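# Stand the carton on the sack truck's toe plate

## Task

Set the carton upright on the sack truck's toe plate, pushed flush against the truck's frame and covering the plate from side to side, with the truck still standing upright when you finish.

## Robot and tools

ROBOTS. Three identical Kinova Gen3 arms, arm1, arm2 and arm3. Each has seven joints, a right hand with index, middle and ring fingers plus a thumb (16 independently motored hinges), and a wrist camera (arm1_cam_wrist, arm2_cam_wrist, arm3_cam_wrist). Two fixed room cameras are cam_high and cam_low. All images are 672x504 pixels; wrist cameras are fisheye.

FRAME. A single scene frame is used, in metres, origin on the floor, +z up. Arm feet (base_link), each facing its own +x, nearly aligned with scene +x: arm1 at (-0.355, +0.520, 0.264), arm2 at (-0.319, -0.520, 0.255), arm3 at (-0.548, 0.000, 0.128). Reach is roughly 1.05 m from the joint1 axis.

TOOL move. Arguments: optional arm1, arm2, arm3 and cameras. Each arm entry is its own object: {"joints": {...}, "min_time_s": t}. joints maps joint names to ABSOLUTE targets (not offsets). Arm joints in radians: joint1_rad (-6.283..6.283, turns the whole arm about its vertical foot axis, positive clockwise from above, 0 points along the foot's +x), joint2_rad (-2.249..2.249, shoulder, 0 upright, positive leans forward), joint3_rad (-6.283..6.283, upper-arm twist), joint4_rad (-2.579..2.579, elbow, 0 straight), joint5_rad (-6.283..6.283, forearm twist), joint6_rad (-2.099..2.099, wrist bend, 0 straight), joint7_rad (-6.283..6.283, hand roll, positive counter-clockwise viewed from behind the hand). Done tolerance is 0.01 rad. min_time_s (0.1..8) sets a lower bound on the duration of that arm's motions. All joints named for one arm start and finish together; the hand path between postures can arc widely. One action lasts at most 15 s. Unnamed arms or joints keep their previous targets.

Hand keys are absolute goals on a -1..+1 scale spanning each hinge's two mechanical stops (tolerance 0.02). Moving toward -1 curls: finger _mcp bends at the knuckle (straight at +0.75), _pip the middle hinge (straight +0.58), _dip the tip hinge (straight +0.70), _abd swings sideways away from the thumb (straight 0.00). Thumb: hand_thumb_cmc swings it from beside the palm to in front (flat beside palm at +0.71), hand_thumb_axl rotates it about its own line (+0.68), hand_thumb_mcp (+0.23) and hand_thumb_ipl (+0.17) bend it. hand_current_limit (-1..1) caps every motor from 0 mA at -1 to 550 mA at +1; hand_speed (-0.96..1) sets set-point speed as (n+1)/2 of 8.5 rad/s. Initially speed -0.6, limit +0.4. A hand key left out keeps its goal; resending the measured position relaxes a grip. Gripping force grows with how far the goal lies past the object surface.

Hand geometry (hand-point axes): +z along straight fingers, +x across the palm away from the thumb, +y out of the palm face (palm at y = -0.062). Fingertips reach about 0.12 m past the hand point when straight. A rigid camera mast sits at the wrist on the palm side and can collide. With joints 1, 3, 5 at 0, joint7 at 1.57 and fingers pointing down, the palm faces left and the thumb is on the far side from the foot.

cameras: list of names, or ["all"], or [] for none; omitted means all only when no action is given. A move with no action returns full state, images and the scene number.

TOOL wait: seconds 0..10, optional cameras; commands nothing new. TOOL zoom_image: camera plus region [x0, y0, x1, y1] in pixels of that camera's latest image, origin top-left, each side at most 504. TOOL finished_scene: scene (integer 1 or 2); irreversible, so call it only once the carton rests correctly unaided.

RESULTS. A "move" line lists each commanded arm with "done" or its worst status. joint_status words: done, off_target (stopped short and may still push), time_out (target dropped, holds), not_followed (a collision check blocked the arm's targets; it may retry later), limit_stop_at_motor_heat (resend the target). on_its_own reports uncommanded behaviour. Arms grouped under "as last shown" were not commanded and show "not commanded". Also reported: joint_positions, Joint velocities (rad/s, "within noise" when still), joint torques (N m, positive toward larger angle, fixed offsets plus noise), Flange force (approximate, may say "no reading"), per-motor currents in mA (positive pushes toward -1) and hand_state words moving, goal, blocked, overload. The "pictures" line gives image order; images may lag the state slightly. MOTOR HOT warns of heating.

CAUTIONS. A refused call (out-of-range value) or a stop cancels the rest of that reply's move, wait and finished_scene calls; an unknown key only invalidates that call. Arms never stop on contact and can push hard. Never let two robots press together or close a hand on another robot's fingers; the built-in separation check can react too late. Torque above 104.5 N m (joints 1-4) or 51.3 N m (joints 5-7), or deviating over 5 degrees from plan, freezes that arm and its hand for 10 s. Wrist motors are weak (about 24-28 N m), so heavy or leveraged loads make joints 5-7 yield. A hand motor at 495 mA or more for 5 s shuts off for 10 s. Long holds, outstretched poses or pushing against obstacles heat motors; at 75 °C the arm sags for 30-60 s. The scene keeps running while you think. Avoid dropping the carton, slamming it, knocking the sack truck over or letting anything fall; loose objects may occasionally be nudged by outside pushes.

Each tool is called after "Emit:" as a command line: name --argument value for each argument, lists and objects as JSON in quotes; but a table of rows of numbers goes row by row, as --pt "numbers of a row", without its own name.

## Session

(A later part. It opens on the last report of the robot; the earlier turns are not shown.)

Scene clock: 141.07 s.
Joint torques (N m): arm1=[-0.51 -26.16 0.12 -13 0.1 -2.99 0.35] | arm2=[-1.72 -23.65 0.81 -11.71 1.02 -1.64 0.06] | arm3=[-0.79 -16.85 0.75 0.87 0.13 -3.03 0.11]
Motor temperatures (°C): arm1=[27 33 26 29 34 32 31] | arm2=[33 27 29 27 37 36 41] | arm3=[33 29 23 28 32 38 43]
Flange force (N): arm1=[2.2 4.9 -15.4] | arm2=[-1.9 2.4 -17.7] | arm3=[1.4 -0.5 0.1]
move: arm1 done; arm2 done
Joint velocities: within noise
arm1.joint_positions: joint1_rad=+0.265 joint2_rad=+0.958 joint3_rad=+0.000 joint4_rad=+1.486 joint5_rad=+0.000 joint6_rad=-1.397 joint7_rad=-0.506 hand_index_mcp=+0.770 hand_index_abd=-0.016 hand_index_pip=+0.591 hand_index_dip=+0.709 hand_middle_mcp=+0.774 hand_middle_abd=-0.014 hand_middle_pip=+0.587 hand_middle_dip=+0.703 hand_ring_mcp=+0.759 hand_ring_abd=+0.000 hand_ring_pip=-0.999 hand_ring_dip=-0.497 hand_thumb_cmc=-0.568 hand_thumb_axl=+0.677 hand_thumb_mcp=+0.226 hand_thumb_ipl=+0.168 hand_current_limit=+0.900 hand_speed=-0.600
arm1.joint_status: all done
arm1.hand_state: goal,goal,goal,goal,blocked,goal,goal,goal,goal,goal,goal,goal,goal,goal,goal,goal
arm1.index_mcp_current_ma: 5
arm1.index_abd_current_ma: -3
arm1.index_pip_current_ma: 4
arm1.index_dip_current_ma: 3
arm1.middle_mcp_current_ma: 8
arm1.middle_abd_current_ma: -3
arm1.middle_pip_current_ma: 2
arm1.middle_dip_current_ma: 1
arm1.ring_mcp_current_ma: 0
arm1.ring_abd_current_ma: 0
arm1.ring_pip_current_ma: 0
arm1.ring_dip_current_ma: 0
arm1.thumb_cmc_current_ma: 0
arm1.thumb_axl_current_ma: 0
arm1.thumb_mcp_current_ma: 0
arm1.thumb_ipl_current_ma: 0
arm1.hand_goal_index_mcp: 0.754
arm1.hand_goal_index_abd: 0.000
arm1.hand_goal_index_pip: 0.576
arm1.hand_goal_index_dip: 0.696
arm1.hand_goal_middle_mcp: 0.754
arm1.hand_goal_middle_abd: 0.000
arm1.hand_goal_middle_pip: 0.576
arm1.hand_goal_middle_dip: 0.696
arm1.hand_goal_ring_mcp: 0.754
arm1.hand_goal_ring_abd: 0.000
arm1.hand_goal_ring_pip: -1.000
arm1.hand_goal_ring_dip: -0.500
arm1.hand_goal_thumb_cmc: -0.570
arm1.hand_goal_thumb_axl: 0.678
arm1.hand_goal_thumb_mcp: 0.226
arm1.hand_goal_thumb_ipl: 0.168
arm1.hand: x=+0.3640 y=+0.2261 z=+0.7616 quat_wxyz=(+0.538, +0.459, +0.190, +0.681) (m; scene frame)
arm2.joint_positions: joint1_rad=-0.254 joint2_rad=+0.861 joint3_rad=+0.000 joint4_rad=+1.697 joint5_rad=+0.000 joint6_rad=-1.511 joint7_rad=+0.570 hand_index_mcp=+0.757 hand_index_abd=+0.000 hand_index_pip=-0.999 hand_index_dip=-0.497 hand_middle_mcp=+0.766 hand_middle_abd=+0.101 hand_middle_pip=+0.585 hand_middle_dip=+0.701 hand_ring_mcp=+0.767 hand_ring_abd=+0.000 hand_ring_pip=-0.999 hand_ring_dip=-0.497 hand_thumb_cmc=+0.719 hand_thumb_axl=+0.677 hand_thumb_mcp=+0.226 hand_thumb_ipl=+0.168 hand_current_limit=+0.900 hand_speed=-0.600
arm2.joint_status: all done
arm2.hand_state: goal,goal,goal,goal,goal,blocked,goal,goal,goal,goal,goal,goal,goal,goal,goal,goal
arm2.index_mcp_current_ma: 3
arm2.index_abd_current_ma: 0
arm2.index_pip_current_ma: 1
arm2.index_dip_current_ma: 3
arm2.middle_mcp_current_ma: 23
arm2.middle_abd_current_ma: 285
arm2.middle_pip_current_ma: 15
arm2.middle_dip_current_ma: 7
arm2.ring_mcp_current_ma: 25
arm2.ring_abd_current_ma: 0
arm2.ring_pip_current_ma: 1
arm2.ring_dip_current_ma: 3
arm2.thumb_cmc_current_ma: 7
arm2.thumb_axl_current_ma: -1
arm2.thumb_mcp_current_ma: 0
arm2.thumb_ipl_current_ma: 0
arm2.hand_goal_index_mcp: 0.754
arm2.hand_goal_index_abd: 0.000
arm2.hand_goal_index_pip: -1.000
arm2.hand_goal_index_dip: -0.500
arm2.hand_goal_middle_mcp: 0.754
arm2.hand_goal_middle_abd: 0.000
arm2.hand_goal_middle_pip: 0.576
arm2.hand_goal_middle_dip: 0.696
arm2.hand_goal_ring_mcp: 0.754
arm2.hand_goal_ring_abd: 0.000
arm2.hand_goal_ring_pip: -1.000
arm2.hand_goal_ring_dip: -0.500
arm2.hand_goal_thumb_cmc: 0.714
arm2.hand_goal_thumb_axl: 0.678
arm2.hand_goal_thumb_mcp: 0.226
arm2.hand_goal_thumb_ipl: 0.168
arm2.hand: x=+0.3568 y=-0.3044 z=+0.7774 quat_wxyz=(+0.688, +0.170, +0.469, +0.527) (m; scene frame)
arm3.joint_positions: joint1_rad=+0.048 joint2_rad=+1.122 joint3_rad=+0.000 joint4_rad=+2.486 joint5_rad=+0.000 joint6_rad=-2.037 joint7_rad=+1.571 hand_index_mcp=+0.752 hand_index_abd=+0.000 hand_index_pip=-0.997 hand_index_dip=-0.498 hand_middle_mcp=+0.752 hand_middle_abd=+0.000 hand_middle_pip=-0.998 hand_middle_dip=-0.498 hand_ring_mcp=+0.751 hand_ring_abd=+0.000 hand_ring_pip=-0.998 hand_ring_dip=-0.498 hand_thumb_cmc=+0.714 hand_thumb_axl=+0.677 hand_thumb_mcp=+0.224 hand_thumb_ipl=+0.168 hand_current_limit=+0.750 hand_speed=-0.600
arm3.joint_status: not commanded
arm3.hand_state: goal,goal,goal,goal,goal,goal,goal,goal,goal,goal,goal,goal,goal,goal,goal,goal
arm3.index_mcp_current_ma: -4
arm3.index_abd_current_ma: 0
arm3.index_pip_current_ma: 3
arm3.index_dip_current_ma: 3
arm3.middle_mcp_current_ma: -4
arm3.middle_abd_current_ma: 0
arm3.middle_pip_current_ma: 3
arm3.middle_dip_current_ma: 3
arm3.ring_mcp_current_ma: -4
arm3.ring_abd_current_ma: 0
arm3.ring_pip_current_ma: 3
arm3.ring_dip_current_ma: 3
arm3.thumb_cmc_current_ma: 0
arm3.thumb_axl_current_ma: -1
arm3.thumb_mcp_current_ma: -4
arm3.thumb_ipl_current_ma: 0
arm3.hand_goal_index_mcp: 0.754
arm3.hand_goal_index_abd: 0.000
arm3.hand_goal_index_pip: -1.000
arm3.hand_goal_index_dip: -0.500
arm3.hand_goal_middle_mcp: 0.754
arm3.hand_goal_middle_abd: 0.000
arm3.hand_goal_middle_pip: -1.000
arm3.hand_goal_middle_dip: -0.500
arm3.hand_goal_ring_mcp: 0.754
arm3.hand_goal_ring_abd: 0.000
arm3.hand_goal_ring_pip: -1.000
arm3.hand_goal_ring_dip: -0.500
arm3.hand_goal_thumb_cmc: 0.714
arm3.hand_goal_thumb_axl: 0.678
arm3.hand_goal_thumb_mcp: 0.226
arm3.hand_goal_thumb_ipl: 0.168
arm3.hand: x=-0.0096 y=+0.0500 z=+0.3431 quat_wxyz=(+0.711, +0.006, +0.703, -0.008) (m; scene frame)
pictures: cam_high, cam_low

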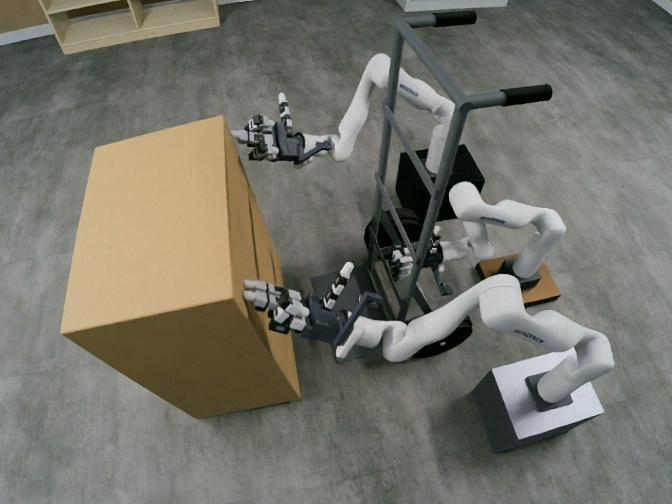

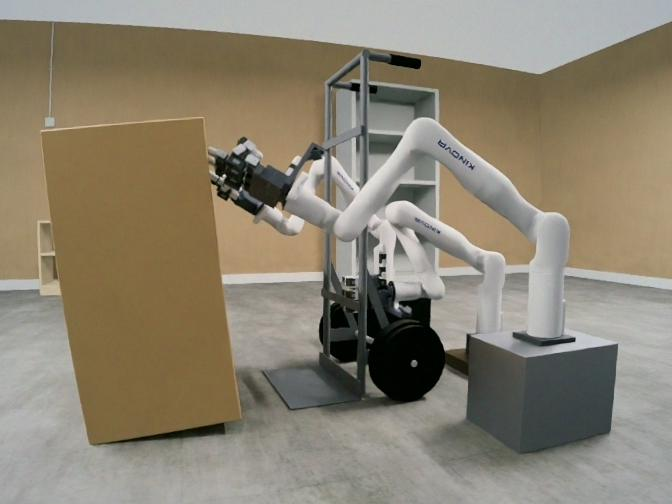

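Emit:
move --arm1 '{"joints":{"joint1_rad":0.2503,"joint2_rad":1.006,"joint4_rad":1.2552,"joint6_rad":-1.214},"min_time_s":3}' --arm2 '{"joints":{"joint1_rad":-0.2363,"joint2_rad":0.8933,"joint4_rad":1.4875,"joint6_rad":-1.3336},"min_time_s":3}' --arm3 '{"joints":{"joint1_rad":0.0446,"joint2_rad":1.032,"joint4_rad":2.156,"joint6_rad":-1.617},"min_time_s":4}' --cameras '["cam_high","cam_low"]'

Emit:
move --arm3 '{"joints":{"joint1_rad":0.0446,"joint2_rad":1.077,"joint4_rad":2.396,"joint6_rad":-1.902},"min_time_s":1.5}'

Emit:
move --arm3 '{"joints":{"hand_middle_pip":0.576,"hand_middle_dip":0.696}}'

Emit:
zoom_image --camera "cam_high" --region '[240, 10, 580, 420]'

Scene clock: 152.73 s.
Joint torques (N m): arm1=[-0.86 -27.41 0.03 -13.43 0.3 -3.1 0.33] | arm2=[-1.44 -25.06 0.99 -11.97 0.85 -1.95 0.06] | arm3=[-2.81 -26.67 -0.11 -23.15 -0.16 -3.56 0.09]
Motor temperatures (°C): arm1=[27 33 26 30 34 32 31] | arm2=[33 28 29 27 37 36 41] | arm3=[33 29 23 28 32 38 43]
Flange force (N): arm1=[1.9 5.1 -14.6] | arm2=[-1.5 1.8 -14.6] | arm3=[2.4 -3.2 -63.5]
move: arm1 done; arm2 done; arm3 done
Joint velocities: within noise
arm1.joint_positions: joint1_rad=+0.250 joint2_rad=+1.006 joint3_rad=+0.000 joint4_rad=+1.255 joint5_rad=+0.000 joint6_rad=-1.214 joint7_rad=-0.506 hand_index_mcp=+0.779 hand_index_abd=-0.010 hand_index_pip=+0.599 hand_index_dip=+0.713 hand_middle_mcp=+0.771 hand_middle_abd=-0.001 hand_middle_pip=+0.582 hand_middle_dip=+0.699 hand_ring_mcp=+0.759 hand_ring_abd=+0.000 hand_ring_pip=-0.999 hand_ring_dip=-0.497 hand_thumb_cmc=-0.568 hand_thumb_axl=+0.677 hand_thumb_mcp=+0.226 hand_thumb_ipl=+0.168 hand_current_limit=+0.900 hand_speed=-0.600
arm1.joint_status: all done
arm1.hand_state: blocked,goal,blocked,goal,goal,goal,goal,goal,goal,goal,goal,goal,goal,goal,goal,goal
arm1.index_mcp_current_ma: 12
arm1.index_abd_current_ma: -1
arm1.index_pip_current_ma: 9
arm1.index_dip_current_ma: 5
arm1.middle_mcp_current_ma: 5
arm1.middle_abd_current_ma: 0
arm1.middle_pip_current_ma: 1
arm1.middle_dip_current_ma: 0
arm1.ring_mcp_current_ma: 0
arm1.ring_abd_current_ma: 0
arm1.ring_pip_current_ma: 0
arm1.ring_dip_current_ma: 0
arm1.thumb_cmc_current_ma: 0
arm1.thumb_axl_current_ma: 0
arm1.thumb_mcp_current_ma: 0
arm1.thumb_ipl_current_ma: 0
arm1.hand_goal_index_mcp: 0.754
arm1.hand_goal_index_abd: 0.000
arm1.hand_goal_index_pip: 0.576
arm1.hand_goal_index_dip: 0.696
arm1.hand_goal_middle_mcp: 0.754
arm1.hand_goal_middle_abd: 0.000
arm1.hand_goal_middle_pip: 0.576
arm1.hand_goal_middle_dip: 0.696
arm1.hand_goal_ring_mcp: 0.754
arm1.hand_goal_ring_abd: 0.000
arm1.hand_goal_ring_pip: -1.000
arm1.hand_goal_ring_dip: -0.500
arm1.hand_goal_thumb_cmc: -0.570
arm1.hand_goal_thumb_axl: 0.678
arm1.hand_goal_thumb_mcp: 0.226
arm1.hand_goal_thumb_ipl: 0.168
arm1.hand: x=+0.4182 y=+0.2238 z=+0.7862 quat_wxyz=(+0.533, +0.457, +0.193, +0.685) (m; scene frame)
arm2.joint_positions: joint1_rad=-0.236 joint2_rad=+0.893 joint3_rad=+0.000 joint4_rad=+1.488 joint5_rad=+0.000 joint6_rad=-1.334 joint7_rad=+0.570 hand_index_mcp=+0.757 hand_index_abd=+0.000 hand_index_pip=-0.999 hand_index_dip=-0.497 hand_middle_mcp=+0.780 hand_middle_abd=+0.101 hand_middle_pip=+0.595 hand_middle_dip=+0.705 hand_ring_mcp=+0.767 hand_ring_abd=+0.000 hand_ring_pip=-0.999 hand_ring_dip=-0.497 hand_thumb_cmc=+0.719 hand_thumb_axl=+0.677 hand_thumb_mcp=+0.226 hand_thumb_ipl=+0.168 hand_current_limit=+0.900 hand_speed=-0.600
arm2.joint_status: all done
arm2.hand_state: goal,goal,goal,goal,blocked,blocked,goal,goal,goal,goal,goal,goal,goal,goal,goal,goal
arm2.index_mcp_current_ma: 3
arm2.index_abd_current_ma: 0
arm2.index_pip_current_ma: 1
arm2.index_dip_current_ma: 3
arm2.middle_mcp_current_ma: 61
arm2.middle_abd_current_ma: 285
arm2.middle_pip_current_ma: 37
arm2.middle_dip_current_ma: 13
arm2.ring_mcp_current_ma: 25
arm2.ring_abd_current_ma: 0
arm2.ring_pip_current_ma: 1
arm2.ring_dip_current_ma: 3
arm2.thumb_cmc_current_ma: 7
arm2.thumb_axl_current_ma: -1
arm2.thumb_mcp_current_ma: 0
arm2.thumb_ipl_current_ma: 0
arm2.hand_goal_index_mcp: 0.754
arm2.hand_goal_index_abd: 0.000
arm2.hand_goal_index_pip: -1.000
arm2.hand_goal_index_dip: -0.500
arm2.hand_goal_middle_mcp: 0.754
arm2.hand_goal_middle_abd: 0.000
arm2.hand_goal_middle_pip: 0.576
arm2.hand_goal_middle_dip: 0.696
arm2.hand_goal_ring_mcp: 0.754
arm2.hand_goal_ring_abd: 0.000
arm2.hand_goal_ring_pip: -1.000
arm2.hand_goal_ring_dip: -0.500
arm2.hand_goal_thumb_cmc: 0.714
arm2.hand_goal_thumb_axl: 0.678
arm2.hand_goal_thumb_mcp: 0.226
arm2.hand_goal_thumb_ipl: 0.168
arm2.hand: x=+0.4105 y=-0.3017 z=+0.8017 quat_wxyz=(+0.693, +0.174, +0.467, +0.521) (m; scene frame)
arm3.joint_positions: joint1_rad=+0.045 joint2_rad=+1.032 joint3_rad=+0.000 joint4_rad=+2.156 joint5_rad=+0.000 joint6_rad=-1.617 joint7_rad=+1.571 hand_index_mcp=+0.752 hand_index_abd=+0.000 hand_index_pip=-0.998 hand_index_dip=-0.498 hand_middle_mcp=+0.637 hand_middle_abd=-0.037 hand_middle_pip=-1.002 hand_middle_dip=-0.498 hand_ring_mcp=+0.752 hand_ring_abd=-0.005 hand_ring_pip=-0.999 hand_ring_dip=-0.498 hand_thumb_cmc=+0.714 hand_thumb_axl=+0.677 hand_thumb_mcp=+0.224 hand_thumb_ipl=+0.168 hand_current_limit=+0.750 hand_speed=-0.600
arm3.joint_status: all done
arm3.hand_state: goal,goal,goal,goal,blocked,blocked,goal,goal,goal,goal,goal,goal,goal,goal,goal,goal
arm3.index_mcp_current_ma: -3
arm3.index_abd_current_ma: 0
arm3.index_pip_current_ma: 3
arm3.index_dip_current_ma: 3
arm3.middle_mcp_current_ma: -472
arm3.middle_abd_current_ma: -87
arm3.middle_pip_current_ma: -2
arm3.middle_dip_current_ma: 3
arm3.ring_mcp_current_ma: -3
arm3.ring_abd_current_ma: -6
arm3.ring_pip_current_ma: 1
arm3.ring_dip_current_ma: 3
arm3.thumb_cmc_current_ma: 0
arm3.thumb_axl_current_ma: -1
arm3.thumb_mcp_current_ma: -4
arm3.thumb_ipl_current_ma: 0
arm3.hand_goal_index_mcp: 0.754
arm3.hand_goal_index_abd: 0.000
arm3.hand_goal_index_pip: -1.000
arm3.hand_goal_index_dip: -0.500
arm3.hand_goal_middle_mcp: 0.754
arm3.hand_goal_middle_abd: 0.000
arm3.hand_goal_middle_pip: -1.000
arm3.hand_goal_middle_dip: -0.500
arm3.hand_goal_ring_mcp: 0.754
arm3.hand_goal_ring_abd: 0.000
arm3.hand_goal_ring_pip: -1.000
arm3.hand_goal_ring_dip: -0.500
arm3.hand_goal_thumb_cmc: 0.714
arm3.hand_goal_thumb_axl: 0.678
arm3.hand_goal_thumb_mcp: 0.226
arm3.hand_goal_thumb_ipl: 0.168
arm3.hand: x=+0.0989 y=+0.0498 z=+0.3443 quat_wxyz=(+0.711, +0.005, +0.703, -0.007) (m; scene frame)
pictures: cam_high, cam_low

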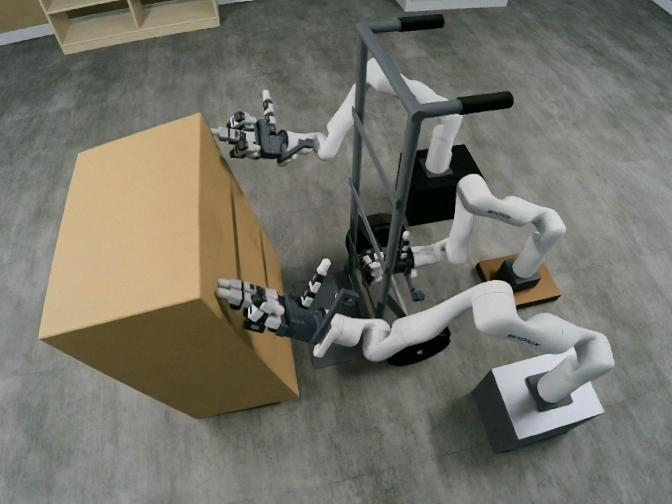

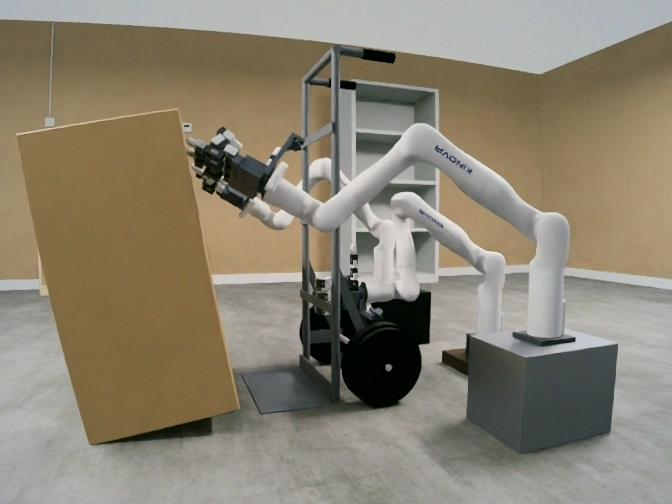

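Scene clock: 154.57 s.
Joint torques (N m): arm1=[-0.84 -27.37 0.02 -13.39 0.33 -3.09 0.39] | arm2=[-1.46 -25.13 1.01 -11.97 0.9 -1.97 0.08] | arm3=[-0.81 -17.37 0.9 -0.12 0.1 -2.97 0.13]
Motor temperatures (°C): arm1=[27 33 26 30 34 32 31] | arm2=[33 28 29 27 37 36 41] | arm3=[33 29 23 28 32 38 43]
Flange force (N): arm1=[1.9 5.1 -14.5] | arm2=[-1.4 1.7 -14.5] | arm3=[1.1 -0.6 0.3]
move: arm3 done
Joint velocities: within noise
arm1, arm2: as last shown
arm3.joint_positions: joint1_rad=+0.045 joint2_rad=+1.077 joint3_rad=+0.000 joint4_rad=+2.396 joint5_rad=+0.000 joint6_rad=-1.902 joint7_rad=+1.571 hand_index_mcp=+0.752 hand_index_abd=+0.000 hand_index_pip=-0.998 hand_index_dip=-0.498 hand_middle_mcp=+0.751 hand_middle_abd=-0.005 hand_middle_pip=-1.000 hand_middle_dip=-0.498 hand_ring_mcp=+0.757 hand_ring_abd=-0.005 hand_ring_pip=-0.998 hand_ring_dip=-0.498 hand_thumb_cmc=+0.714 hand_thumb_axl=+0.677 hand_thumb_mcp=+0.224 hand_thumb_ipl=+0.168 hand_current_limit=+0.750 hand_speed=-0.600
arm3.joint_status: all done
arm3.hand_state: goal,goal,goal,goal,goal,goal,goal,goal,goal,goal,goal,goal,goal,goal,goal,goal
arm3.index_mcp_current_ma: -3
arm3.index_abd_current_ma: 0
arm3.index_pip_current_ma: 3
arm3.index_dip_current_ma: 3
arm3.middle_mcp_current_ma: -4
arm3.middle_abd_current_ma: -6
arm3.middle_pip_current_ma: 0
arm3.middle_dip_current_ma: 3
arm3.ring_mcp_current_ma: 4
arm3.ring_abd_current_ma: -7
arm3.ring_pip_current_ma: 3
arm3.ring_dip_current_ma: 3
arm3.thumb_cmc_current_ma: 0
arm3.thumb_axl_current_ma: -1
arm3.thumb_mcp_current_ma: -3
arm3.thumb_ipl_current_ma: 0
arm3.hand_goal_index_mcp: 0.754
arm3.hand_goal_index_abd: 0.000
arm3.hand_goal_index_pip: -1.000
arm3.hand_goal_index_dip: -0.500
arm3.hand_goal_middle_mcp: 0.754
arm3.hand_goal_middle_abd: 0.000
arm3.hand_goal_middle_pip: -1.000
arm3.hand_goal_middle_dip: -0.500
arm3.hand_goal_ring_mcp: 0.754
arm3.hand_goal_ring_abd: 0.000
arm3.hand_goal_ring_pip: -1.000
arm3.hand_goal_ring_dip: -0.500
arm3.hand_goal_thumb_cmc: 0.714
arm3.hand_goal_thumb_axl: 0.678
arm3.hand_goal_thumb_mcp: 0.226
arm3.hand_goal_thumb_ipl: 0.168
arm3.hand: x=+0.0206 y=+0.0512 z=+0.3437 quat_wxyz=(+0.711, +0.005, +0.703, -0.007) (m; scene frame)
pictures: none

Scene clock: 156.33 s.
Joint torques (N m): arm1=[-0.9 -27.38 0.01 -13.38 0.3 -3.08 0.36] | arm2=[-1.49 -25.05 0.99 -12 0.81 -1.95 -0.03] | arm3=[-0.32 -17.21 1.01 -0.42 -0.2 -2.76 0.11]
Motor temperatures (°C): arm1=[27 33 26 30 34 32 31] | arm2=[33 28 29 27 37 36 41] | arm3=[33 29 23 28 32 38 43]
Flange force (N): arm1=[1.8 5.1 -14.5] | arm2=[-1.5 1.9 -14.7] | arm3=[0.7 -0.2 -1.3]
move: arm3 off_target
Joint velocities: within noise
arm1, arm2: as last shown
arm3.joint_positions: joint1_rad=+0.045 joint2_rad=+1.077 joint3_rad=+0.000 joint4_rad=+2.396 joint5_rad=+0.000 joint6_rad=-1.902 joint7_rad=+1.571 hand_index_mcp=+0.752 hand_index_abd=+0.000 hand_index_pip=-0.998 hand_index_dip=-0.498 hand_middle_mcp=+0.730 hand_middle_abd=+0.004 hand_middle_pip=+0.551 hand_middle_dip=+0.689 hand_ring_mcp=+0.756 hand_ring_abd=-0.005 hand_ring_pip=-0.998 hand_ring_dip=-0.498 hand_thumb_cmc=+0.714 hand_thumb_axl=+0.677 hand_thumb_mcp=+0.224 hand_thumb_ipl=+0.168 hand_current_limit=+0.750 hand_speed=-0.600
arm3.joint_status: hand_middle_pip off_target (ended at +0.551, target +0.576); the others done
arm3.hand_state: goal,goal,goal,goal,blocked,goal,blocked,goal,goal,goal,goal,goal,goal,goal,goal,goal
arm3.index_mcp_current_ma: -3
arm3.index_abd_current_ma: 0
arm3.index_pip_current_ma: 3
arm3.index_dip_current_ma: 3
arm3.middle_mcp_current_ma: -63
arm3.middle_abd_current_ma: 6
arm3.middle_pip_current_ma: -61
arm3.middle_dip_current_ma: -13
arm3.ring_mcp_current_ma: 3
arm3.ring_abd_current_ma: -7
arm3.ring_pip_current_ma: 3
arm3.ring_dip_current_ma: 3
arm3.thumb_cmc_current_ma: 0
arm3.thumb_axl_current_ma: -1
arm3.thumb_mcp_current_ma: -3
arm3.thumb_ipl_current_ma: 0
arm3.hand_goal_index_mcp: 0.754
arm3.hand_goal_index_abd: 0.000
arm3.hand_goal_index_pip: -1.000
arm3.hand_goal_index_dip: -0.500
arm3.hand_goal_middle_mcp: 0.754
arm3.hand_goal_middle_abd: 0.000
arm3.hand_goal_middle_pip: 0.576
arm3.hand_goal_middle_dip: 0.696
arm3.hand_goal_ring_mcp: 0.754
arm3.hand_goal_ring_abd: 0.000
arm3.hand_goal_ring_pip: -1.000
arm3.hand_goal_ring_dip: -0.500
arm3.hand_goal_thumb_cmc: 0.714
arm3.hand_goal_thumb_axl: 0.678
arm3.hand_goal_thumb_mcp: 0.226
arm3.hand_goal_thumb_ipl: 0.168
arm3.hand: x=+0.0206 y=+0.0512 z=+0.3437 quat_wxyz=(+0.711, +0.005, +0.703, -0.007) (m; scene frame)
pictures: none

Scaled by 1.229 from the camera's 672x504 image, which has a finer 960x720 frame.
This view is cut from an older image: the scene may have changed since it was taken.

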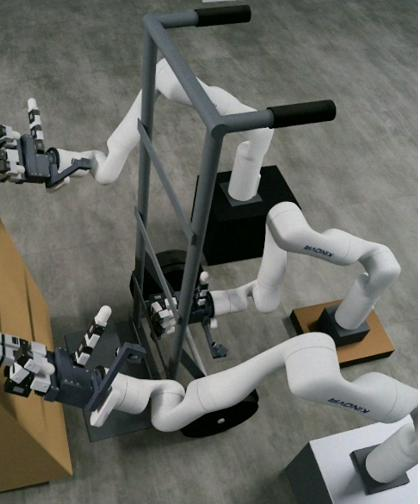

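Emit:
move --arm3 '{"joints":{"joint1_rad":0.0425,"joint2_rad":1.0313,"joint4_rad":2.0916,"joint6_rad":-1.5521},"min_time_s":4}' --cameras '["cam_high","cam_low","arm1_cam_wrist"]'

Scene clock: 173.07 s.
Joint torques (N m): arm1=[-0.88 -27.37 0.02 -13.43 0.32 -3.05 0.39] | arm2=[-1.48 -25.1 0.97 -11.95 0.87 -1.93 -0.01] | arm3=[-3.28 -18.41 -0.24 -20.21 0.02 0.88 0.21]
Motor temperatures (°C): arm1=[27 34 26 30 34 32 31] | arm2=[33 28 29 28 37 36 41] | arm3=[33 29 23 29 32 38 43]
Flange force (N): arm1=[1.9 5.2 -14.9] | arm2=[-1.3 1.8 -14.6] | arm3=[-10.4 -3.4 -66.6]
move: arm3 done
Joint velocities: within noise
arm1, arm2: as last shown
arm3.joint_positions: joint1_rad=+0.043 joint2_rad=+1.031 joint3_rad=+0.000 joint4_rad=+2.092 joint5_rad=+0.000 joint6_rad=-1.552 joint7_rad=+1.571 hand_index_mcp=+0.752 hand_index_abd=+0.000 hand_index_pip=-0.998 hand_index_dip=-0.498 hand_middle_mcp=+0.731 hand_middle_abd=+0.002 hand_middle_pip=+0.563 hand_middle_dip=+0.684 hand_ring_mcp=+0.756 hand_ring_abd=-0.005 hand_ring_pip=-0.998 hand_ring_dip=-0.498 hand_thumb_cmc=+0.714 hand_thumb_axl=+0.677 hand_thumb_mcp=+0.224 hand_thumb_ipl=+0.168 hand_current_limit=+0.750 hand_speed=-0.600
arm3.joint_status: all done
arm3.hand_state: goal,goal,goal,goal,blocked,goal,goal,goal,goal,goal,goal,goal,goal,goal,goal,goal
arm3.index_mcp_current_ma: -3
arm3.index_abd_current_ma: 0
arm3.index_pip_current_ma: 3
arm3.index_dip_current_ma: 3
arm3.middle_mcp_current_ma: -61
arm3.middle_abd_current_ma: 3
arm3.middle_pip_current_ma: -28
arm3.middle_dip_current_ma: -25
arm3.ring_mcp_current_ma: 3
arm3.ring_abd_current_ma: -7
arm3.ring_pip_current_ma: 3
arm3.ring_dip_current_ma: 3
arm3.thumb_cmc_current_ma: 0
arm3.thumb_axl_current_ma: -1
arm3.thumb_mcp_current_ma: -3
arm3.thumb_ipl_current_ma: 0
arm3.hand_goal_index_mcp: 0.754
arm3.hand_goal_index_abd: 0.000
arm3.hand_goal_index_pip: -1.000
arm3.hand_goal_index_dip: -0.500
arm3.hand_goal_middle_mcp: 0.754
arm3.hand_goal_middle_abd: 0.000
arm3.hand_goal_middle_pip: 0.576
arm3.hand_goal_middle_dip: 0.696
arm3.hand_goal_ring_mcp: 0.754
arm3.hand_goal_ring_abd: 0.000
arm3.hand_goal_ring_pip: -1.000
arm3.hand_goal_ring_dip: -0.500
arm3.hand_goal_thumb_cmc: 0.714
arm3.hand_goal_thumb_axl: 0.678
arm3.hand_goal_thumb_mcp: 0.226
arm3.hand_goal_thumb_ipl: 0.168
arm3.hand: x=+0.1191 y=+0.0508 z=+0.3445 quat_wxyz=(+0.711, +0.004, +0.703, -0.007) (m; scene frame)
pictures: arm1_cam_wrist, cam_high, cam_low

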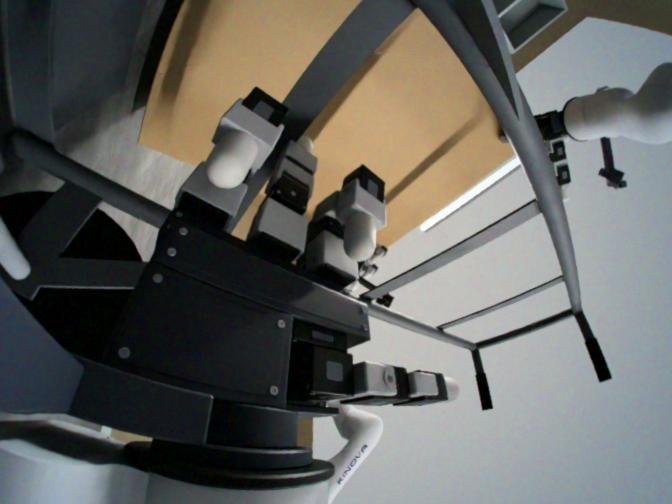

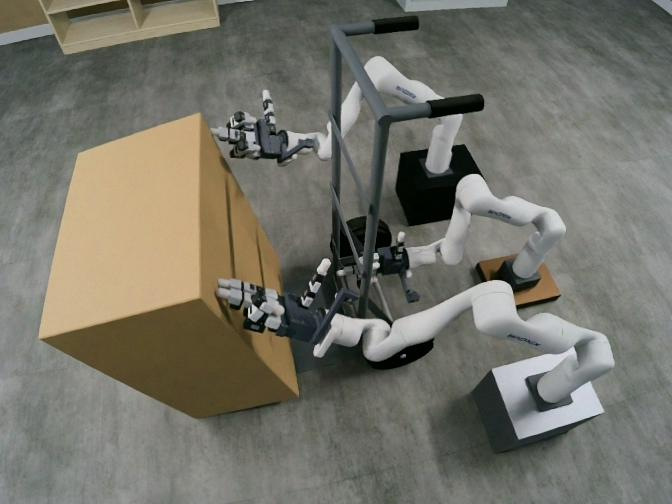

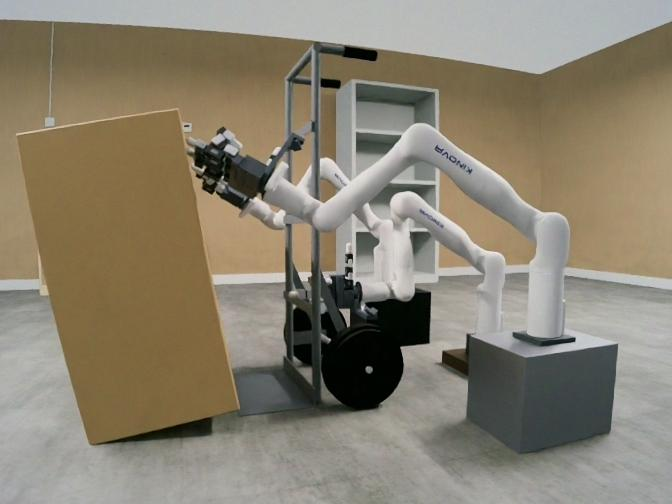

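Emit:
move --arm3 '{"joints":{"joint1_rad":0.0425,"joint2_rad":1.032,"joint4_rad":2.156,"joint6_rad":-1.617},"min_time_s":0.8}'

Emit:
move --arm3 '{"joints":{"joint1_rad":-0.0351},"min_time_s":0.8}'

Emit:
move --arm3 '{"joints":{"joint1_rad":-0.0281,"joint2_rad":1.061,"joint4_rad":1.828,"joint6_rad":-1.318},"min_time_s":4}' --cameras '["cam_high","cam_low"]'

Scene clock: 184.23 s.
Joint torques (N m): arm1=[-0.92 -27.38 0.03 -13.42 0.31 -3.1 0.37] | arm2=[-1.4 -25.08 1.04 -11.99 0.86 -1.94 0.03] | arm3=[-0.67 -18 0.88 -1.5 -0.01 -2.36 0.15]
Motor temperatures (°C): arm1=[27 34 26 30 34 32 31] | arm2=[33 28 29 28 37 36 41] | arm3=[33 29 23 29 32 38 43]
Flange force (N): arm1=[1.9 5.2 -14.6] | arm2=[-1.3 1.9 -14.7] | arm3=[-0.6 -1.0 1.7]
move: arm3 done
Joint velocities: within noise
arm1, arm2: as last shown
arm3.joint_positions: joint1_rad=+0.043 joint2_rad=+1.032 joint3_rad=+0.000 joint4_rad=+2.156 joint5_rad=+0.000 joint6_rad=-1.617 joint7_rad=+1.571 hand_index_mcp=+0.752 hand_index_abd=+0.000 hand_index_pip=-0.998 hand_index_dip=-0.498 hand_middle_mcp=+0.746 hand_middle_abd=+0.053 hand_middle_pip=+0.571 hand_middle_dip=+0.692 hand_ring_mcp=+0.756 hand_ring_abd=-0.005 hand_ring_pip=-0.998 hand_ring_dip=-0.498 hand_thumb_cmc=+0.714 hand_thumb_axl=+0.677 hand_thumb_mcp=+0.224 hand_thumb_ipl=+0.168 hand_current_limit=+0.750 hand_speed=-0.600
arm3.joint_status: all done
arm3.hand_state: goal,goal,goal,goal,goal,blocked,goal,goal,goal,goal,goal,goal,goal,goal,goal,goal
arm3.index_mcp_current_ma: -3
arm3.index_abd_current_ma: 0
arm3.index_pip_current_ma: 3
arm3.index_dip_current_ma: 3
arm3.middle_mcp_current_ma: -15
arm3.middle_abd_current_ma: 136
arm3.middle_pip_current_ma: -8
arm3.middle_dip_current_ma: -5
arm3.ring_mcp_current_ma: 3
arm3.ring_abd_current_ma: -7
arm3.ring_pip_current_ma: 3
arm3.ring_dip_current_ma: 3
arm3.thumb_cmc_current_ma: 0
arm3.thumb_axl_current_ma: -1
arm3.thumb_mcp_current_ma: -3
arm3.thumb_ipl_current_ma: 0
arm3.hand_goal_index_mcp: 0.754
arm3.hand_goal_index_abd: 0.000
arm3.hand_goal_index_pip: -1.000
arm3.hand_goal_index_dip: -0.500
arm3.hand_goal_middle_mcp: 0.754
arm3.hand_goal_middle_abd: 0.000
arm3.hand_goal_middle_pip: 0.576
arm3.hand_goal_middle_dip: 0.696
arm3.hand_goal_ring_mcp: 0.754
arm3.hand_goal_ring_abd: 0.000
arm3.hand_goal_ring_pip: -1.000
arm3.hand_goal_ring_dip: -0.500
arm3.hand_goal_thumb_cmc: 0.714
arm3.hand_goal_thumb_axl: 0.678
arm3.hand_goal_thumb_mcp: 0.226
arm3.hand_goal_thumb_ipl: 0.168
arm3.hand: x=+0.0988 y=+0.0512 z=+0.3442 quat_wxyz=(+0.711, +0.004, +0.703, -0.007) (m; scene frame)
pictures: none

Scene clock: 185.37 s.
Joint torques (N m): arm1=[-0.87 -27.44 0 -13.38 0.3 -3.09 0.34] | arm2=[-1.46 -25.18 0.99 -11.97 0.86 -1.93 -0.01] | arm3=[-2.15 -17.45 -0.15 -1.35 0.74 -1.96 0.16]
Motor temperatures (°C): arm1=[27 34 26 30 34 32 31] | arm2=[33 28 29 28 37 36 41] | arm3=[33 29 23 29 32 38 43]
Flange force (N): arm1=[1.8 5.0 -14.4] | arm2=[-1.2 1.6 -14.6] | arm3=[-1.3 -3.2 1.0]
move: arm3 done
Joint velocities: within noise
arm1, arm2: as last shown
arm3.joint_positions: joint1_rad=-0.035 joint2_rad=+1.032 joint3_rad=+0.000 joint4_rad=+2.156 joint5_rad=+0.000 joint6_rad=-1.617 joint7_rad=+1.571 hand_index_mcp=+0.753 hand_index_abd=+0.000 hand_index_pip=-0.998 hand_index_dip=-0.498 hand_middle_mcp=+0.791 hand_middle_abd=+0.053 hand_middle_pip=+0.595 hand_middle_dip=+0.704 hand_ring_mcp=+0.756 hand_ring_abd=-0.005 hand_ring_pip=-0.998 hand_ring_dip=-0.498 hand_thumb_cmc=+0.714 hand_thumb_axl=+0.677 hand_thumb_mcp=+0.224 hand_thumb_ipl=+0.168 hand_current_limit=+0.750 hand_speed=-0.600
arm3.joint_status: all done
arm3.hand_state: goal,goal,goal,goal,blocked,blocked,goal,goal,goal,goal,goal,goal,goal,goal,goal,goal
arm3.index_mcp_current_ma: -2
arm3.index_abd_current_ma: 0
arm3.index_pip_current_ma: 3
arm3.index_dip_current_ma: 3
arm3.middle_mcp_current_ma: 111
arm3.middle_abd_current_ma: 136
arm3.middle_pip_current_ma: 44
arm3.middle_dip_current_ma: 15
arm3.ring_mcp_current_ma: 3
arm3.ring_abd_current_ma: -7
arm3.ring_pip_current_ma: 3
arm3.ring_dip_current_ma: 3
arm3.thumb_cmc_current_ma: 0
arm3.thumb_axl_current_ma: -1
arm3.thumb_mcp_current_ma: -3
arm3.thumb_ipl_current_ma: 0
arm3.hand_goal_index_mcp: 0.754
arm3.hand_goal_index_abd: 0.000
arm3.hand_goal_index_pip: -1.000
arm3.hand_goal_index_dip: -0.500
arm3.hand_goal_middle_mcp: 0.754
arm3.hand_goal_middle_abd: 0.000
arm3.hand_goal_middle_pip: 0.576
arm3.hand_goal_middle_dip: 0.696
arm3.hand_goal_ring_mcp: 0.754
arm3.hand_goal_ring_abd: 0.000
arm3.hand_goal_ring_pip: -1.000
arm3.hand_goal_ring_dip: -0.500
arm3.hand_goal_thumb_cmc: 0.714
arm3.hand_goal_thumb_axl: 0.678
arm3.hand_goal_thumb_mcp: 0.226
arm3.hand_goal_thumb_ipl: 0.168
arm3.hand: x=+0.0930 y=+0.1013 z=+0.3440 quat_wxyz=(+0.710, -0.023, +0.703, +0.021) (m; scene frame)
pictures: none

Scene clock: 189.67 s.
Joint torques (N m): arm1=[-0.89 -27.36 0.03 -13.34 0.32 -3.1 0.37] | arm2=[-1.45 -25.09 1.01 -11.95 0.8 -1.95 -0.03] | arm3=[-0.16 -19.6 1.6 -19.83 -1.13 0.76 0.23]
Motor temperatures (°C): arm1=[27 34 26 30 34 32 31] | arm2=[33 28 29 28 37 36 41] | arm3=[33 29 23 29 32 38 43]
Flange force (N): arm1=[1.8 5.1 -14.3] | arm2=[-1.3 1.8 -14.5] | arm3=[-10.5 0.8 -63.4]
move: arm3 done
Joint velocities: within noise
arm1, arm2: as last shown
arm3.joint_positions: joint1_rad=-0.028 joint2_rad=+1.061 joint3_rad=+0.000 joint4_rad=+1.828 joint5_rad=+0.000 joint6_rad=-1.318 joint7_rad=+1.571 hand_index_mcp=+0.753 hand_index_abd=+0.000 hand_index_pip=-0.998 hand_index_dip=-0.498 hand_middle_mcp=+0.762 hand_middle_abd=+0.008 hand_middle_pip=+0.602 hand_middle_dip=+0.721 hand_ring_mcp=+0.756 hand_ring_abd=-0.005 hand_ring_pip=-0.998 hand_ring_dip=-0.498 hand_thumb_cmc=+0.714 hand_thumb_axl=+0.677 hand_thumb_mcp=+0.224 hand_thumb_ipl=+0.168 hand_current_limit=+0.750 hand_speed=-0.600
arm3.joint_status: all done
arm3.hand_state: goal,goal,goal,goal,goal,goal,blocked,blocked,goal,goal,goal,goal,goal,goal,goal,goal
arm3.index_mcp_current_ma: -2
arm3.index_abd_current_ma: 0
arm3.index_pip_current_ma: 3
arm3.index_dip_current_ma: 3
arm3.middle_mcp_current_ma: 16
arm3.middle_abd_current_ma: 13
arm3.middle_pip_current_ma: 64
arm3.middle_dip_current_ma: 63
arm3.ring_mcp_current_ma: 3
arm3.ring_abd_current_ma: -7
arm3.ring_pip_current_ma: 3
arm3.ring_dip_current_ma: 3
arm3.thumb_cmc_current_ma: 0
arm3.thumb_axl_current_ma: -1
arm3.thumb_mcp_current_ma: -3
arm3.thumb_ipl_current_ma: 0
arm3.hand_goal_index_mcp: 0.754
arm3.hand_goal_index_abd: 0.000
arm3.hand_goal_index_pip: -1.000
arm3.hand_goal_index_dip: -0.500
arm3.hand_goal_middle_mcp: 0.754
arm3.hand_goal_middle_abd: 0.000
arm3.hand_goal_middle_pip: 0.576
arm3.hand_goal_middle_dip: 0.696
arm3.hand_goal_ring_mcp: 0.754
arm3.hand_goal_ring_abd: 0.000
arm3.hand_goal_ring_pip: -1.000
arm3.hand_goal_ring_dip: -0.500
arm3.hand_goal_thumb_cmc: 0.714
arm3.hand_goal_thumb_axl: 0.678
arm3.hand_goal_thumb_mcp: 0.226
arm3.hand_goal_thumb_ipl: 0.168
arm3.hand: x=+0.1928 y=+0.1022 z=+0.3442 quat_wxyz=(+0.711, -0.021, +0.703, +0.018) (m; scene frame)
pictures: cam_high, cam_low

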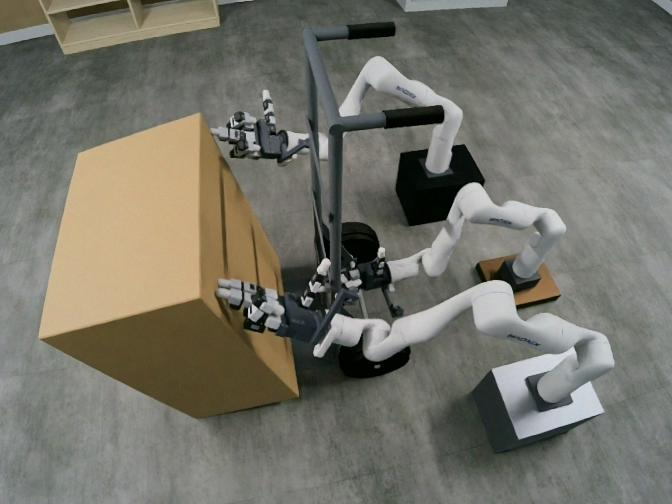

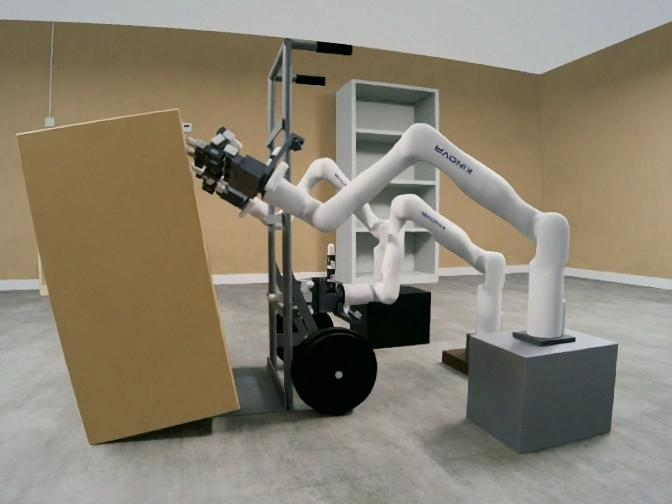

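Emit:
move --arm3 '{"joints":{"joint1_rad":-0.0281,"joint2_rad":1.0373,"joint4_rad":1.9935,"joint6_rad":-1.46},"min_time_s":1}'

Emit:
move --arm3 '{"joints":{"joint1_rad":0.0297},"min_time_s":0.8}'

Emit:
move --arm3 '{"joints":{"joint1_rad":0.029,"joint2_rad":1.1284,"joint4_rad":1.527,"joint6_rad":-1.0845},"min_time_s":4.5}' --cameras '["cam_high","cam_low","arm1_cam_wrist"]'

Scene clock: 206.83 s.
Joint torques (N m): arm1=[-0.88 -27.39 -0.01 -13.41 0.31 -3.07 0.38] | arm2=[-1.42 -25.02 1 -11.95 0.83 -1.97 0.05] | arm3=[-0.76 -20.77 0.78 -3.68 0.01 -2.98 0.14]
Motor temperatures (°C): arm1=[27 35 26 30 34 31 31] | arm2=[33 28 29 28 37 36 41] | arm3=[33 30 23 30 33 38 43]
Flange force (N): arm1=[1.8 5.2 -14.7] | arm2=[-1.5 1.9 -14.5] | arm3=[1.2 -1.4 1.0]
move: arm3 done
Joint velocities: within noise
arm1, arm2: as last shown
arm3.joint_positions: joint1_rad=-0.028 joint2_rad=+1.037 joint3_rad=+0.000 joint4_rad=+1.993 joint5_rad=+0.000 joint6_rad=-1.460 joint7_rad=+1.571 hand_index_mcp=+0.753 hand_index_abd=+0.000 hand_index_pip=-0.998 hand_index_dip=-0.498 hand_middle_mcp=+0.756 hand_middle_abd=-0.001 hand_middle_pip=+0.578 hand_middle_dip=+0.698 hand_ring_mcp=+0.756 hand_ring_abd=-0.005 hand_ring_pip=-0.998 hand_ring_dip=-0.498 hand_thumb_cmc=+0.714 hand_thumb_axl=+0.677 hand_thumb_mcp=+0.224 hand_thumb_ipl=+0.168 hand_current_limit=+0.750 hand_speed=-0.600
arm3.joint_status: all done
arm3.hand_state: goal,goal,goal,goal,goal,goal,goal,goal,goal,goal,goal,goal,goal,goal,goal,goal
arm3.index_mcp_current_ma: -2
arm3.index_abd_current_ma: 0
arm3.index_pip_current_ma: 3
arm3.index_dip_current_ma: 3
arm3.middle_mcp_current_ma: 4
arm3.middle_abd_current_ma: -1
arm3.middle_pip_current_ma: 3
arm3.middle_dip_current_ma: 3
arm3.ring_mcp_current_ma: 3
arm3.ring_abd_current_ma: -7
arm3.ring_pip_current_ma: 3
arm3.ring_dip_current_ma: 3
arm3.thumb_cmc_current_ma: 0
arm3.thumb_axl_current_ma: -1
arm3.thumb_mcp_current_ma: -3
arm3.thumb_ipl_current_ma: 0
arm3.hand_goal_index_mcp: 0.754
arm3.hand_goal_index_abd: 0.000
arm3.hand_goal_index_pip: -1.000
arm3.hand_goal_index_dip: -0.500
arm3.hand_goal_middle_mcp: 0.754
arm3.hand_goal_middle_abd: 0.000
arm3.hand_goal_middle_pip: 0.576
arm3.hand_goal_middle_dip: 0.696
arm3.hand_goal_ring_mcp: 0.754
arm3.hand_goal_ring_abd: 0.000
arm3.hand_goal_ring_pip: -1.000
arm3.hand_goal_ring_dip: -0.500
arm3.hand_goal_thumb_cmc: 0.714
arm3.hand_goal_thumb_axl: 0.678
arm3.hand_goal_thumb_mcp: 0.226
arm3.hand_goal_thumb_ipl: 0.168
arm3.hand: x=+0.1441 y=+0.0996 z=+0.3443 quat_wxyz=(+0.711, -0.021, +0.703, +0.018) (m; scene frame)
pictures: none

Scene clock: 207.93 s.
Joint torques (N m): arm1=[-0.88 -27.44 -0.01 -13.38 0.37 -3.11 0.36] | arm2=[-1.51 -24.97 0.95 -11.98 0.82 -1.93 0.03] | arm3=[-0.83 -20.81 0.71 -3.61 0.06 -2.98 0.12]
Motor temperatures (°C): arm1=[27 35 26 30 34 31 31] | arm2=[33 28 29 28 37 36 41] | arm3=[33 30 23 30 33 38 43]
Flange force (N): arm1=[1.9 5.0 -14.4] | arm2=[-1.7 2.0 -14.7] | arm3=[1.4 -1.4 1.3]
move: arm3 done
Joint velocities: within noise
arm1.joint_positions: joint1_rad=+0.250 joint2_rad=+1.006 joint3_rad=+0.000 joint4_rad=+1.255 joint5_rad=+0.000 joint6_rad=-1.214 joint7_rad=-0.506 hand_index_mcp=+0.779 hand_index_abd=-0.010 hand_index_pip=+0.599 hand_index_dip=+0.713 hand_middle_mcp=+0.771 hand_middle_abd=-0.001 hand_middle_pip=+0.582 hand_middle_dip=+0.699 hand_ring_mcp=+0.759 hand_ring_abd=+0.000 hand_ring_pip=-0.999 hand_ring_dip=-0.497 hand_thumb_cmc=-0.568 hand_thumb_axl=+0.677 hand_thumb_mcp=+0.226 hand_thumb_ipl=+0.168 hand_current_limit=+0.900 hand_speed=-0.600
arm1.joint_status: not commanded
arm1.hand_state: blocked,goal,blocked,goal,goal,goal,goal,goal,goal,goal,goal,goal,goal,goal,goal,goal
arm1.index_mcp_current_ma: 12
arm1.index_abd_current_ma: -1
arm1.index_pip_current_ma: 9
arm1.index_dip_current_ma: 5
arm1.middle_mcp_current_ma: 5
arm1.middle_abd_current_ma: 0
arm1.middle_pip_current_ma: 1
arm1.middle_dip_current_ma: 0
arm1.ring_mcp_current_ma: 0
arm1.ring_abd_current_ma: 0
arm1.ring_pip_current_ma: 0
arm1.ring_dip_current_ma: 0
arm1.thumb_cmc_current_ma: 0
arm1.thumb_axl_current_ma: 0
arm1.thumb_mcp_current_ma: 0
arm1.thumb_ipl_current_ma: 0
arm1.hand_goal_index_mcp: 0.754
arm1.hand_goal_index_abd: 0.000
arm1.hand_goal_index_pip: 0.576
arm1.hand_goal_index_dip: 0.696
arm1.hand_goal_middle_mcp: 0.754
arm1.hand_goal_middle_abd: 0.000
arm1.hand_goal_middle_pip: 0.576
arm1.hand_goal_middle_dip: 0.696
arm1.hand_goal_ring_mcp: 0.754
arm1.hand_goal_ring_abd: 0.000
arm1.hand_goal_ring_pip: -1.000
arm1.hand_goal_ring_dip: -0.500
arm1.hand_goal_thumb_cmc: -0.570
arm1.hand_goal_thumb_axl: 0.678
arm1.hand_goal_thumb_mcp: 0.226
arm1.hand_goal_thumb_ipl: 0.168
arm1.hand: x=+0.4182 y=+0.2238 z=+0.7862 quat_wxyz=(+0.533, +0.457, +0.193, +0.685) (m; scene frame)
arm2.joint_positions: joint1_rad=-0.236 joint2_rad=+0.893 joint3_rad=+0.000 joint4_rad=+1.488 joint5_rad=+0.000 joint6_rad=-1.334 joint7_rad=+0.570 hand_index_mcp=+0.757 hand_index_abd=+0.000 hand_index_pip=-0.999 hand_index_dip=-0.497 hand_middle_mcp=+0.780 hand_middle_abd=+0.101 hand_middle_pip=+0.595 hand_middle_dip=+0.705 hand_ring_mcp=+0.767 hand_ring_abd=+0.000 hand_ring_pip=-0.999 hand_ring_dip=-0.497 hand_thumb_cmc=+0.719 hand_thumb_axl=+0.677 hand_thumb_mcp=+0.226 hand_thumb_ipl=+0.168 hand_current_limit=+0.900 hand_speed=-0.600
arm2.joint_status: not commanded
arm2.hand_state: goal,goal,goal,goal,blocked,blocked,goal,goal,goal,goal,goal,goal,goal,goal,goal,goal
arm2.index_mcp_current_ma: 3
arm2.index_abd_current_ma: 0
arm2.index_pip_current_ma: 1
arm2.index_dip_current_ma: 3
arm2.middle_mcp_current_ma: 61
arm2.middle_abd_current_ma: 285
arm2.middle_pip_current_ma: 37
arm2.middle_dip_current_ma: 13
arm2.ring_mcp_current_ma: 25
arm2.ring_abd_current_ma: 0
arm2.ring_pip_current_ma: 1
arm2.ring_dip_current_ma: 3
arm2.thumb_cmc_current_ma: 7
arm2.thumb_axl_current_ma: -1
arm2.thumb_mcp_current_ma: 0
arm2.thumb_ipl_current_ma: 0
arm2.hand_goal_index_mcp: 0.754
arm2.hand_goal_index_abd: 0.000
arm2.hand_goal_index_pip: -1.000
arm2.hand_goal_index_dip: -0.500
arm2.hand_goal_middle_mcp: 0.754
arm2.hand_goal_middle_abd: 0.000
arm2.hand_goal_middle_pip: 0.576
arm2.hand_goal_middle_dip: 0.696
arm2.hand_goal_ring_mcp: 0.754
arm2.hand_goal_ring_abd: 0.000
arm2.hand_goal_ring_pip: -1.000
arm2.hand_goal_ring_dip: -0.500
arm2.hand_goal_thumb_cmc: 0.714
arm2.hand_goal_thumb_axl: 0.678
arm2.hand_goal_thumb_mcp: 0.226
arm2.hand_goal_thumb_ipl: 0.168
arm2.hand: x=+0.4105 y=-0.3017 z=+0.8017 quat_wxyz=(+0.693, +0.174, +0.467, +0.521) (m; scene frame)
arm3.joint_positions: joint1_rad=+0.030 joint2_rad=+1.037 joint3_rad=+0.000 joint4_rad=+1.993 joint5_rad=+0.000 joint6_rad=-1.460 joint7_rad=+1.571 hand_index_mcp=+0.753 hand_index_abd=+0.000 hand_index_pip=-0.998 hand_index_dip=-0.498 hand_middle_mcp=+0.756 hand_middle_abd=-0.001 hand_middle_pip=+0.578 hand_middle_dip=+0.698 hand_ring_mcp=+0.756 hand_ring_abd=-0.005 hand_ring_pip=-0.998 hand_ring_dip=-0.498 hand_thumb_cmc=+0.714 hand_thumb_axl=+0.677 hand_thumb_mcp=+0.224 hand_thumb_ipl=+0.168 hand_current_limit=+0.750 hand_speed=-0.600
arm3.joint_status: all done
arm3.hand_state: goal,goal,goal,goal,goal,goal,goal,goal,goal,goal,goal,goal,goal,goal,goal,goal
arm3.index_mcp_current_ma: -2
arm3.index_abd_current_ma: 0
arm3.index_pip_current_ma: 3
arm3.index_dip_current_ma: 3
arm3.middle_mcp_current_ma: 3
arm3.middle_abd_current_ma: -1
arm3.middle_pip_current_ma: 3
arm3.middle_dip_current_ma: 3
arm3.ring_mcp_current_ma: 3
arm3.ring_abd_current_ma: -7
arm3.ring_pip_current_ma: 3
arm3.ring_dip_current_ma: 3
arm3.thumb_cmc_current_ma: 0
arm3.thumb_axl_current_ma: -1
arm3.thumb_mcp_current_ma: -3
arm3.thumb_ipl_current_ma: 0
arm3.hand_goal_index_mcp: 0.754
arm3.hand_goal_index_abd: 0.000
arm3.hand_goal_index_pip: -1.000
arm3.hand_goal_index_dip: -0.500
arm3.hand_goal_middle_mcp: 0.754
arm3.hand_goal_middle_abd: 0.000
arm3.hand_goal_middle_pip: 0.576
arm3.hand_goal_middle_dip: 0.696
arm3.hand_goal_ring_mcp: 0.754
arm3.hand_goal_ring_abd: 0.000
arm3.hand_goal_ring_pip: -1.000
arm3.hand_goal_ring_dip: -0.500
arm3.hand_goal_thumb_cmc: 0.714
arm3.hand_goal_thumb_axl: 0.678
arm3.hand_goal_thumb_mcp: 0.226
arm3.hand_goal_thumb_ipl: 0.168
arm3.hand: x=+0.1486 y=+0.0593 z=+0.3445 quat_wxyz=(+0.711, +0.000, +0.703, -0.002) (m; scene frame)
pictures: none

Scene clock: 212.77 s.
Joint torques (N m): arm1=[-0.89 -27.41 0.04 -13.39 0.3 -3.12 0.34] | arm2=[-1.46 -25.09 0.99 -11.97 0.84 -1.91 0.02] | arm3=[-2.22 -21.16 0.44 -20.16 -0.32 0.84 0.25]
Motor temperatures (°C): arm1=[27 35 26 30 34 31 31] | arm2=[33 29 29 28 37 36 41] | arm3=[33 30 23 30 33 38 43]
Flange force (N): arm1=[1.8 5.1 -14.4] | arm2=[-1.4 1.8 -14.7] | arm3=[-10.9 -1.9 -67.2]
move: arm3 done
Joint velocities: within noise
arm1, arm2: as last shown
arm3.joint_positions: joint1_rad=+0.029 joint2_rad=+1.128 joint3_rad=+0.000 joint4_rad=+1.527 joint5_rad=+0.000 joint6_rad=-1.085 joint7_rad=+1.571 hand_index_mcp=+0.753 hand_index_abd=+0.000 hand_index_pip=-0.998 hand_index_dip=-0.498 hand_middle_mcp=+0.752 hand_middle_abd=-0.018 hand_middle_pip=+0.585 hand_middle_dip=+0.706 hand_ring_mcp=+0.756 hand_ring_abd=-0.005 hand_ring_pip=-0.998 hand_ring_dip=-0.498 hand_thumb_cmc=+0.714 hand_thumb_axl=+0.677 hand_thumb_mcp=+0.224 hand_thumb_ipl=+0.168 hand_current_limit=+0.750 hand_speed=-0.600
arm3.joint_status: all done
arm3.hand_state: goal,goal,goal,goal,goal,goal,goal,goal,goal,goal,goal,goal,goal,goal,goal,goal
arm3.index_mcp_current_ma: -2
arm3.index_abd_current_ma: 0
arm3.index_pip_current_ma: 3
arm3.index_dip_current_ma: 3
arm3.middle_mcp_current_ma: -3
arm3.middle_abd_current_ma: -35
arm3.middle_pip_current_ma: 17
arm3.middle_dip_current_ma: 20
arm3.ring_mcp_current_ma: 3
arm3.ring_abd_current_ma: -6
arm3.ring_pip_current_ma: 3
arm3.ring_dip_current_ma: 3
arm3.thumb_cmc_current_ma: 0
arm3.thumb_axl_current_ma: -1
arm3.thumb_mcp_current_ma: -3
arm3.thumb_ipl_current_ma: 0
arm3.hand_goal_index_mcp: 0.754
arm3.hand_goal_index_abd: 0.000
arm3.hand_goal_index_pip: -1.000
arm3.hand_goal_index_dip: -0.500
arm3.hand_goal_middle_mcp: 0.754
arm3.hand_goal_middle_abd: 0.000
arm3.hand_goal_middle_pip: 0.576
arm3.hand_goal_middle_dip: 0.696
arm3.hand_goal_ring_mcp: 0.754
arm3.hand_goal_ring_abd: 0.000
arm3.hand_goal_ring_pip: -1.000
arm3.hand_goal_ring_dip: -0.500
arm3.hand_goal_thumb_cmc: 0.714
arm3.hand_goal_thumb_axl: 0.678
arm3.hand_goal_thumb_mcp: 0.226
arm3.hand_goal_thumb_ipl: 0.168
arm3.hand: x=+0.2787 y=+0.0595 z=+0.3465 quat_wxyz=(+0.711, +0.000, +0.703, -0.002) (m; scene frame)
pictures: arm1_cam_wrist, cam_high, cam_low

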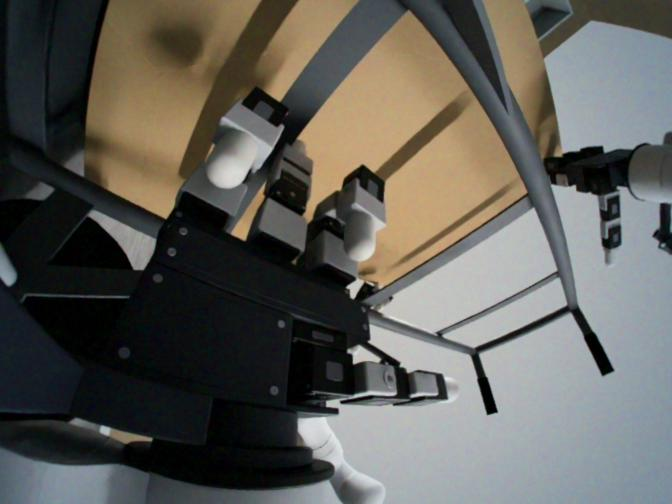

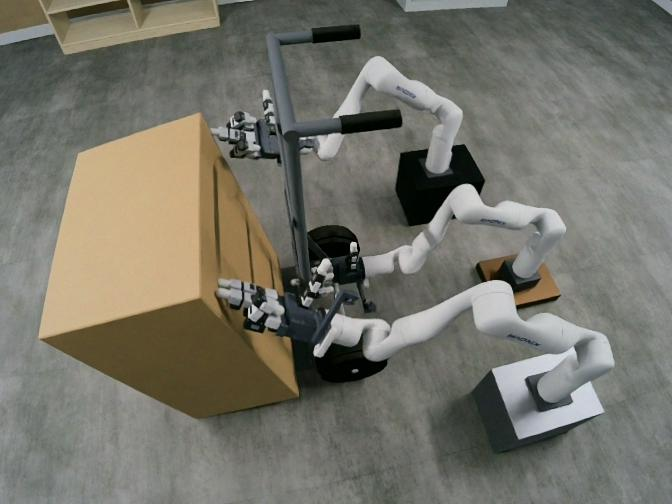

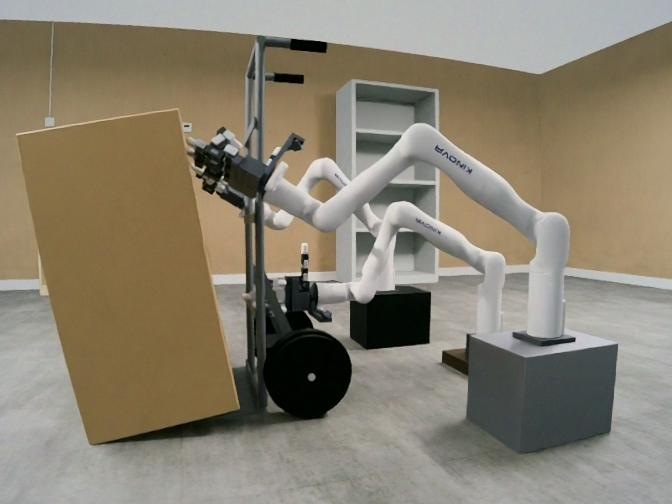

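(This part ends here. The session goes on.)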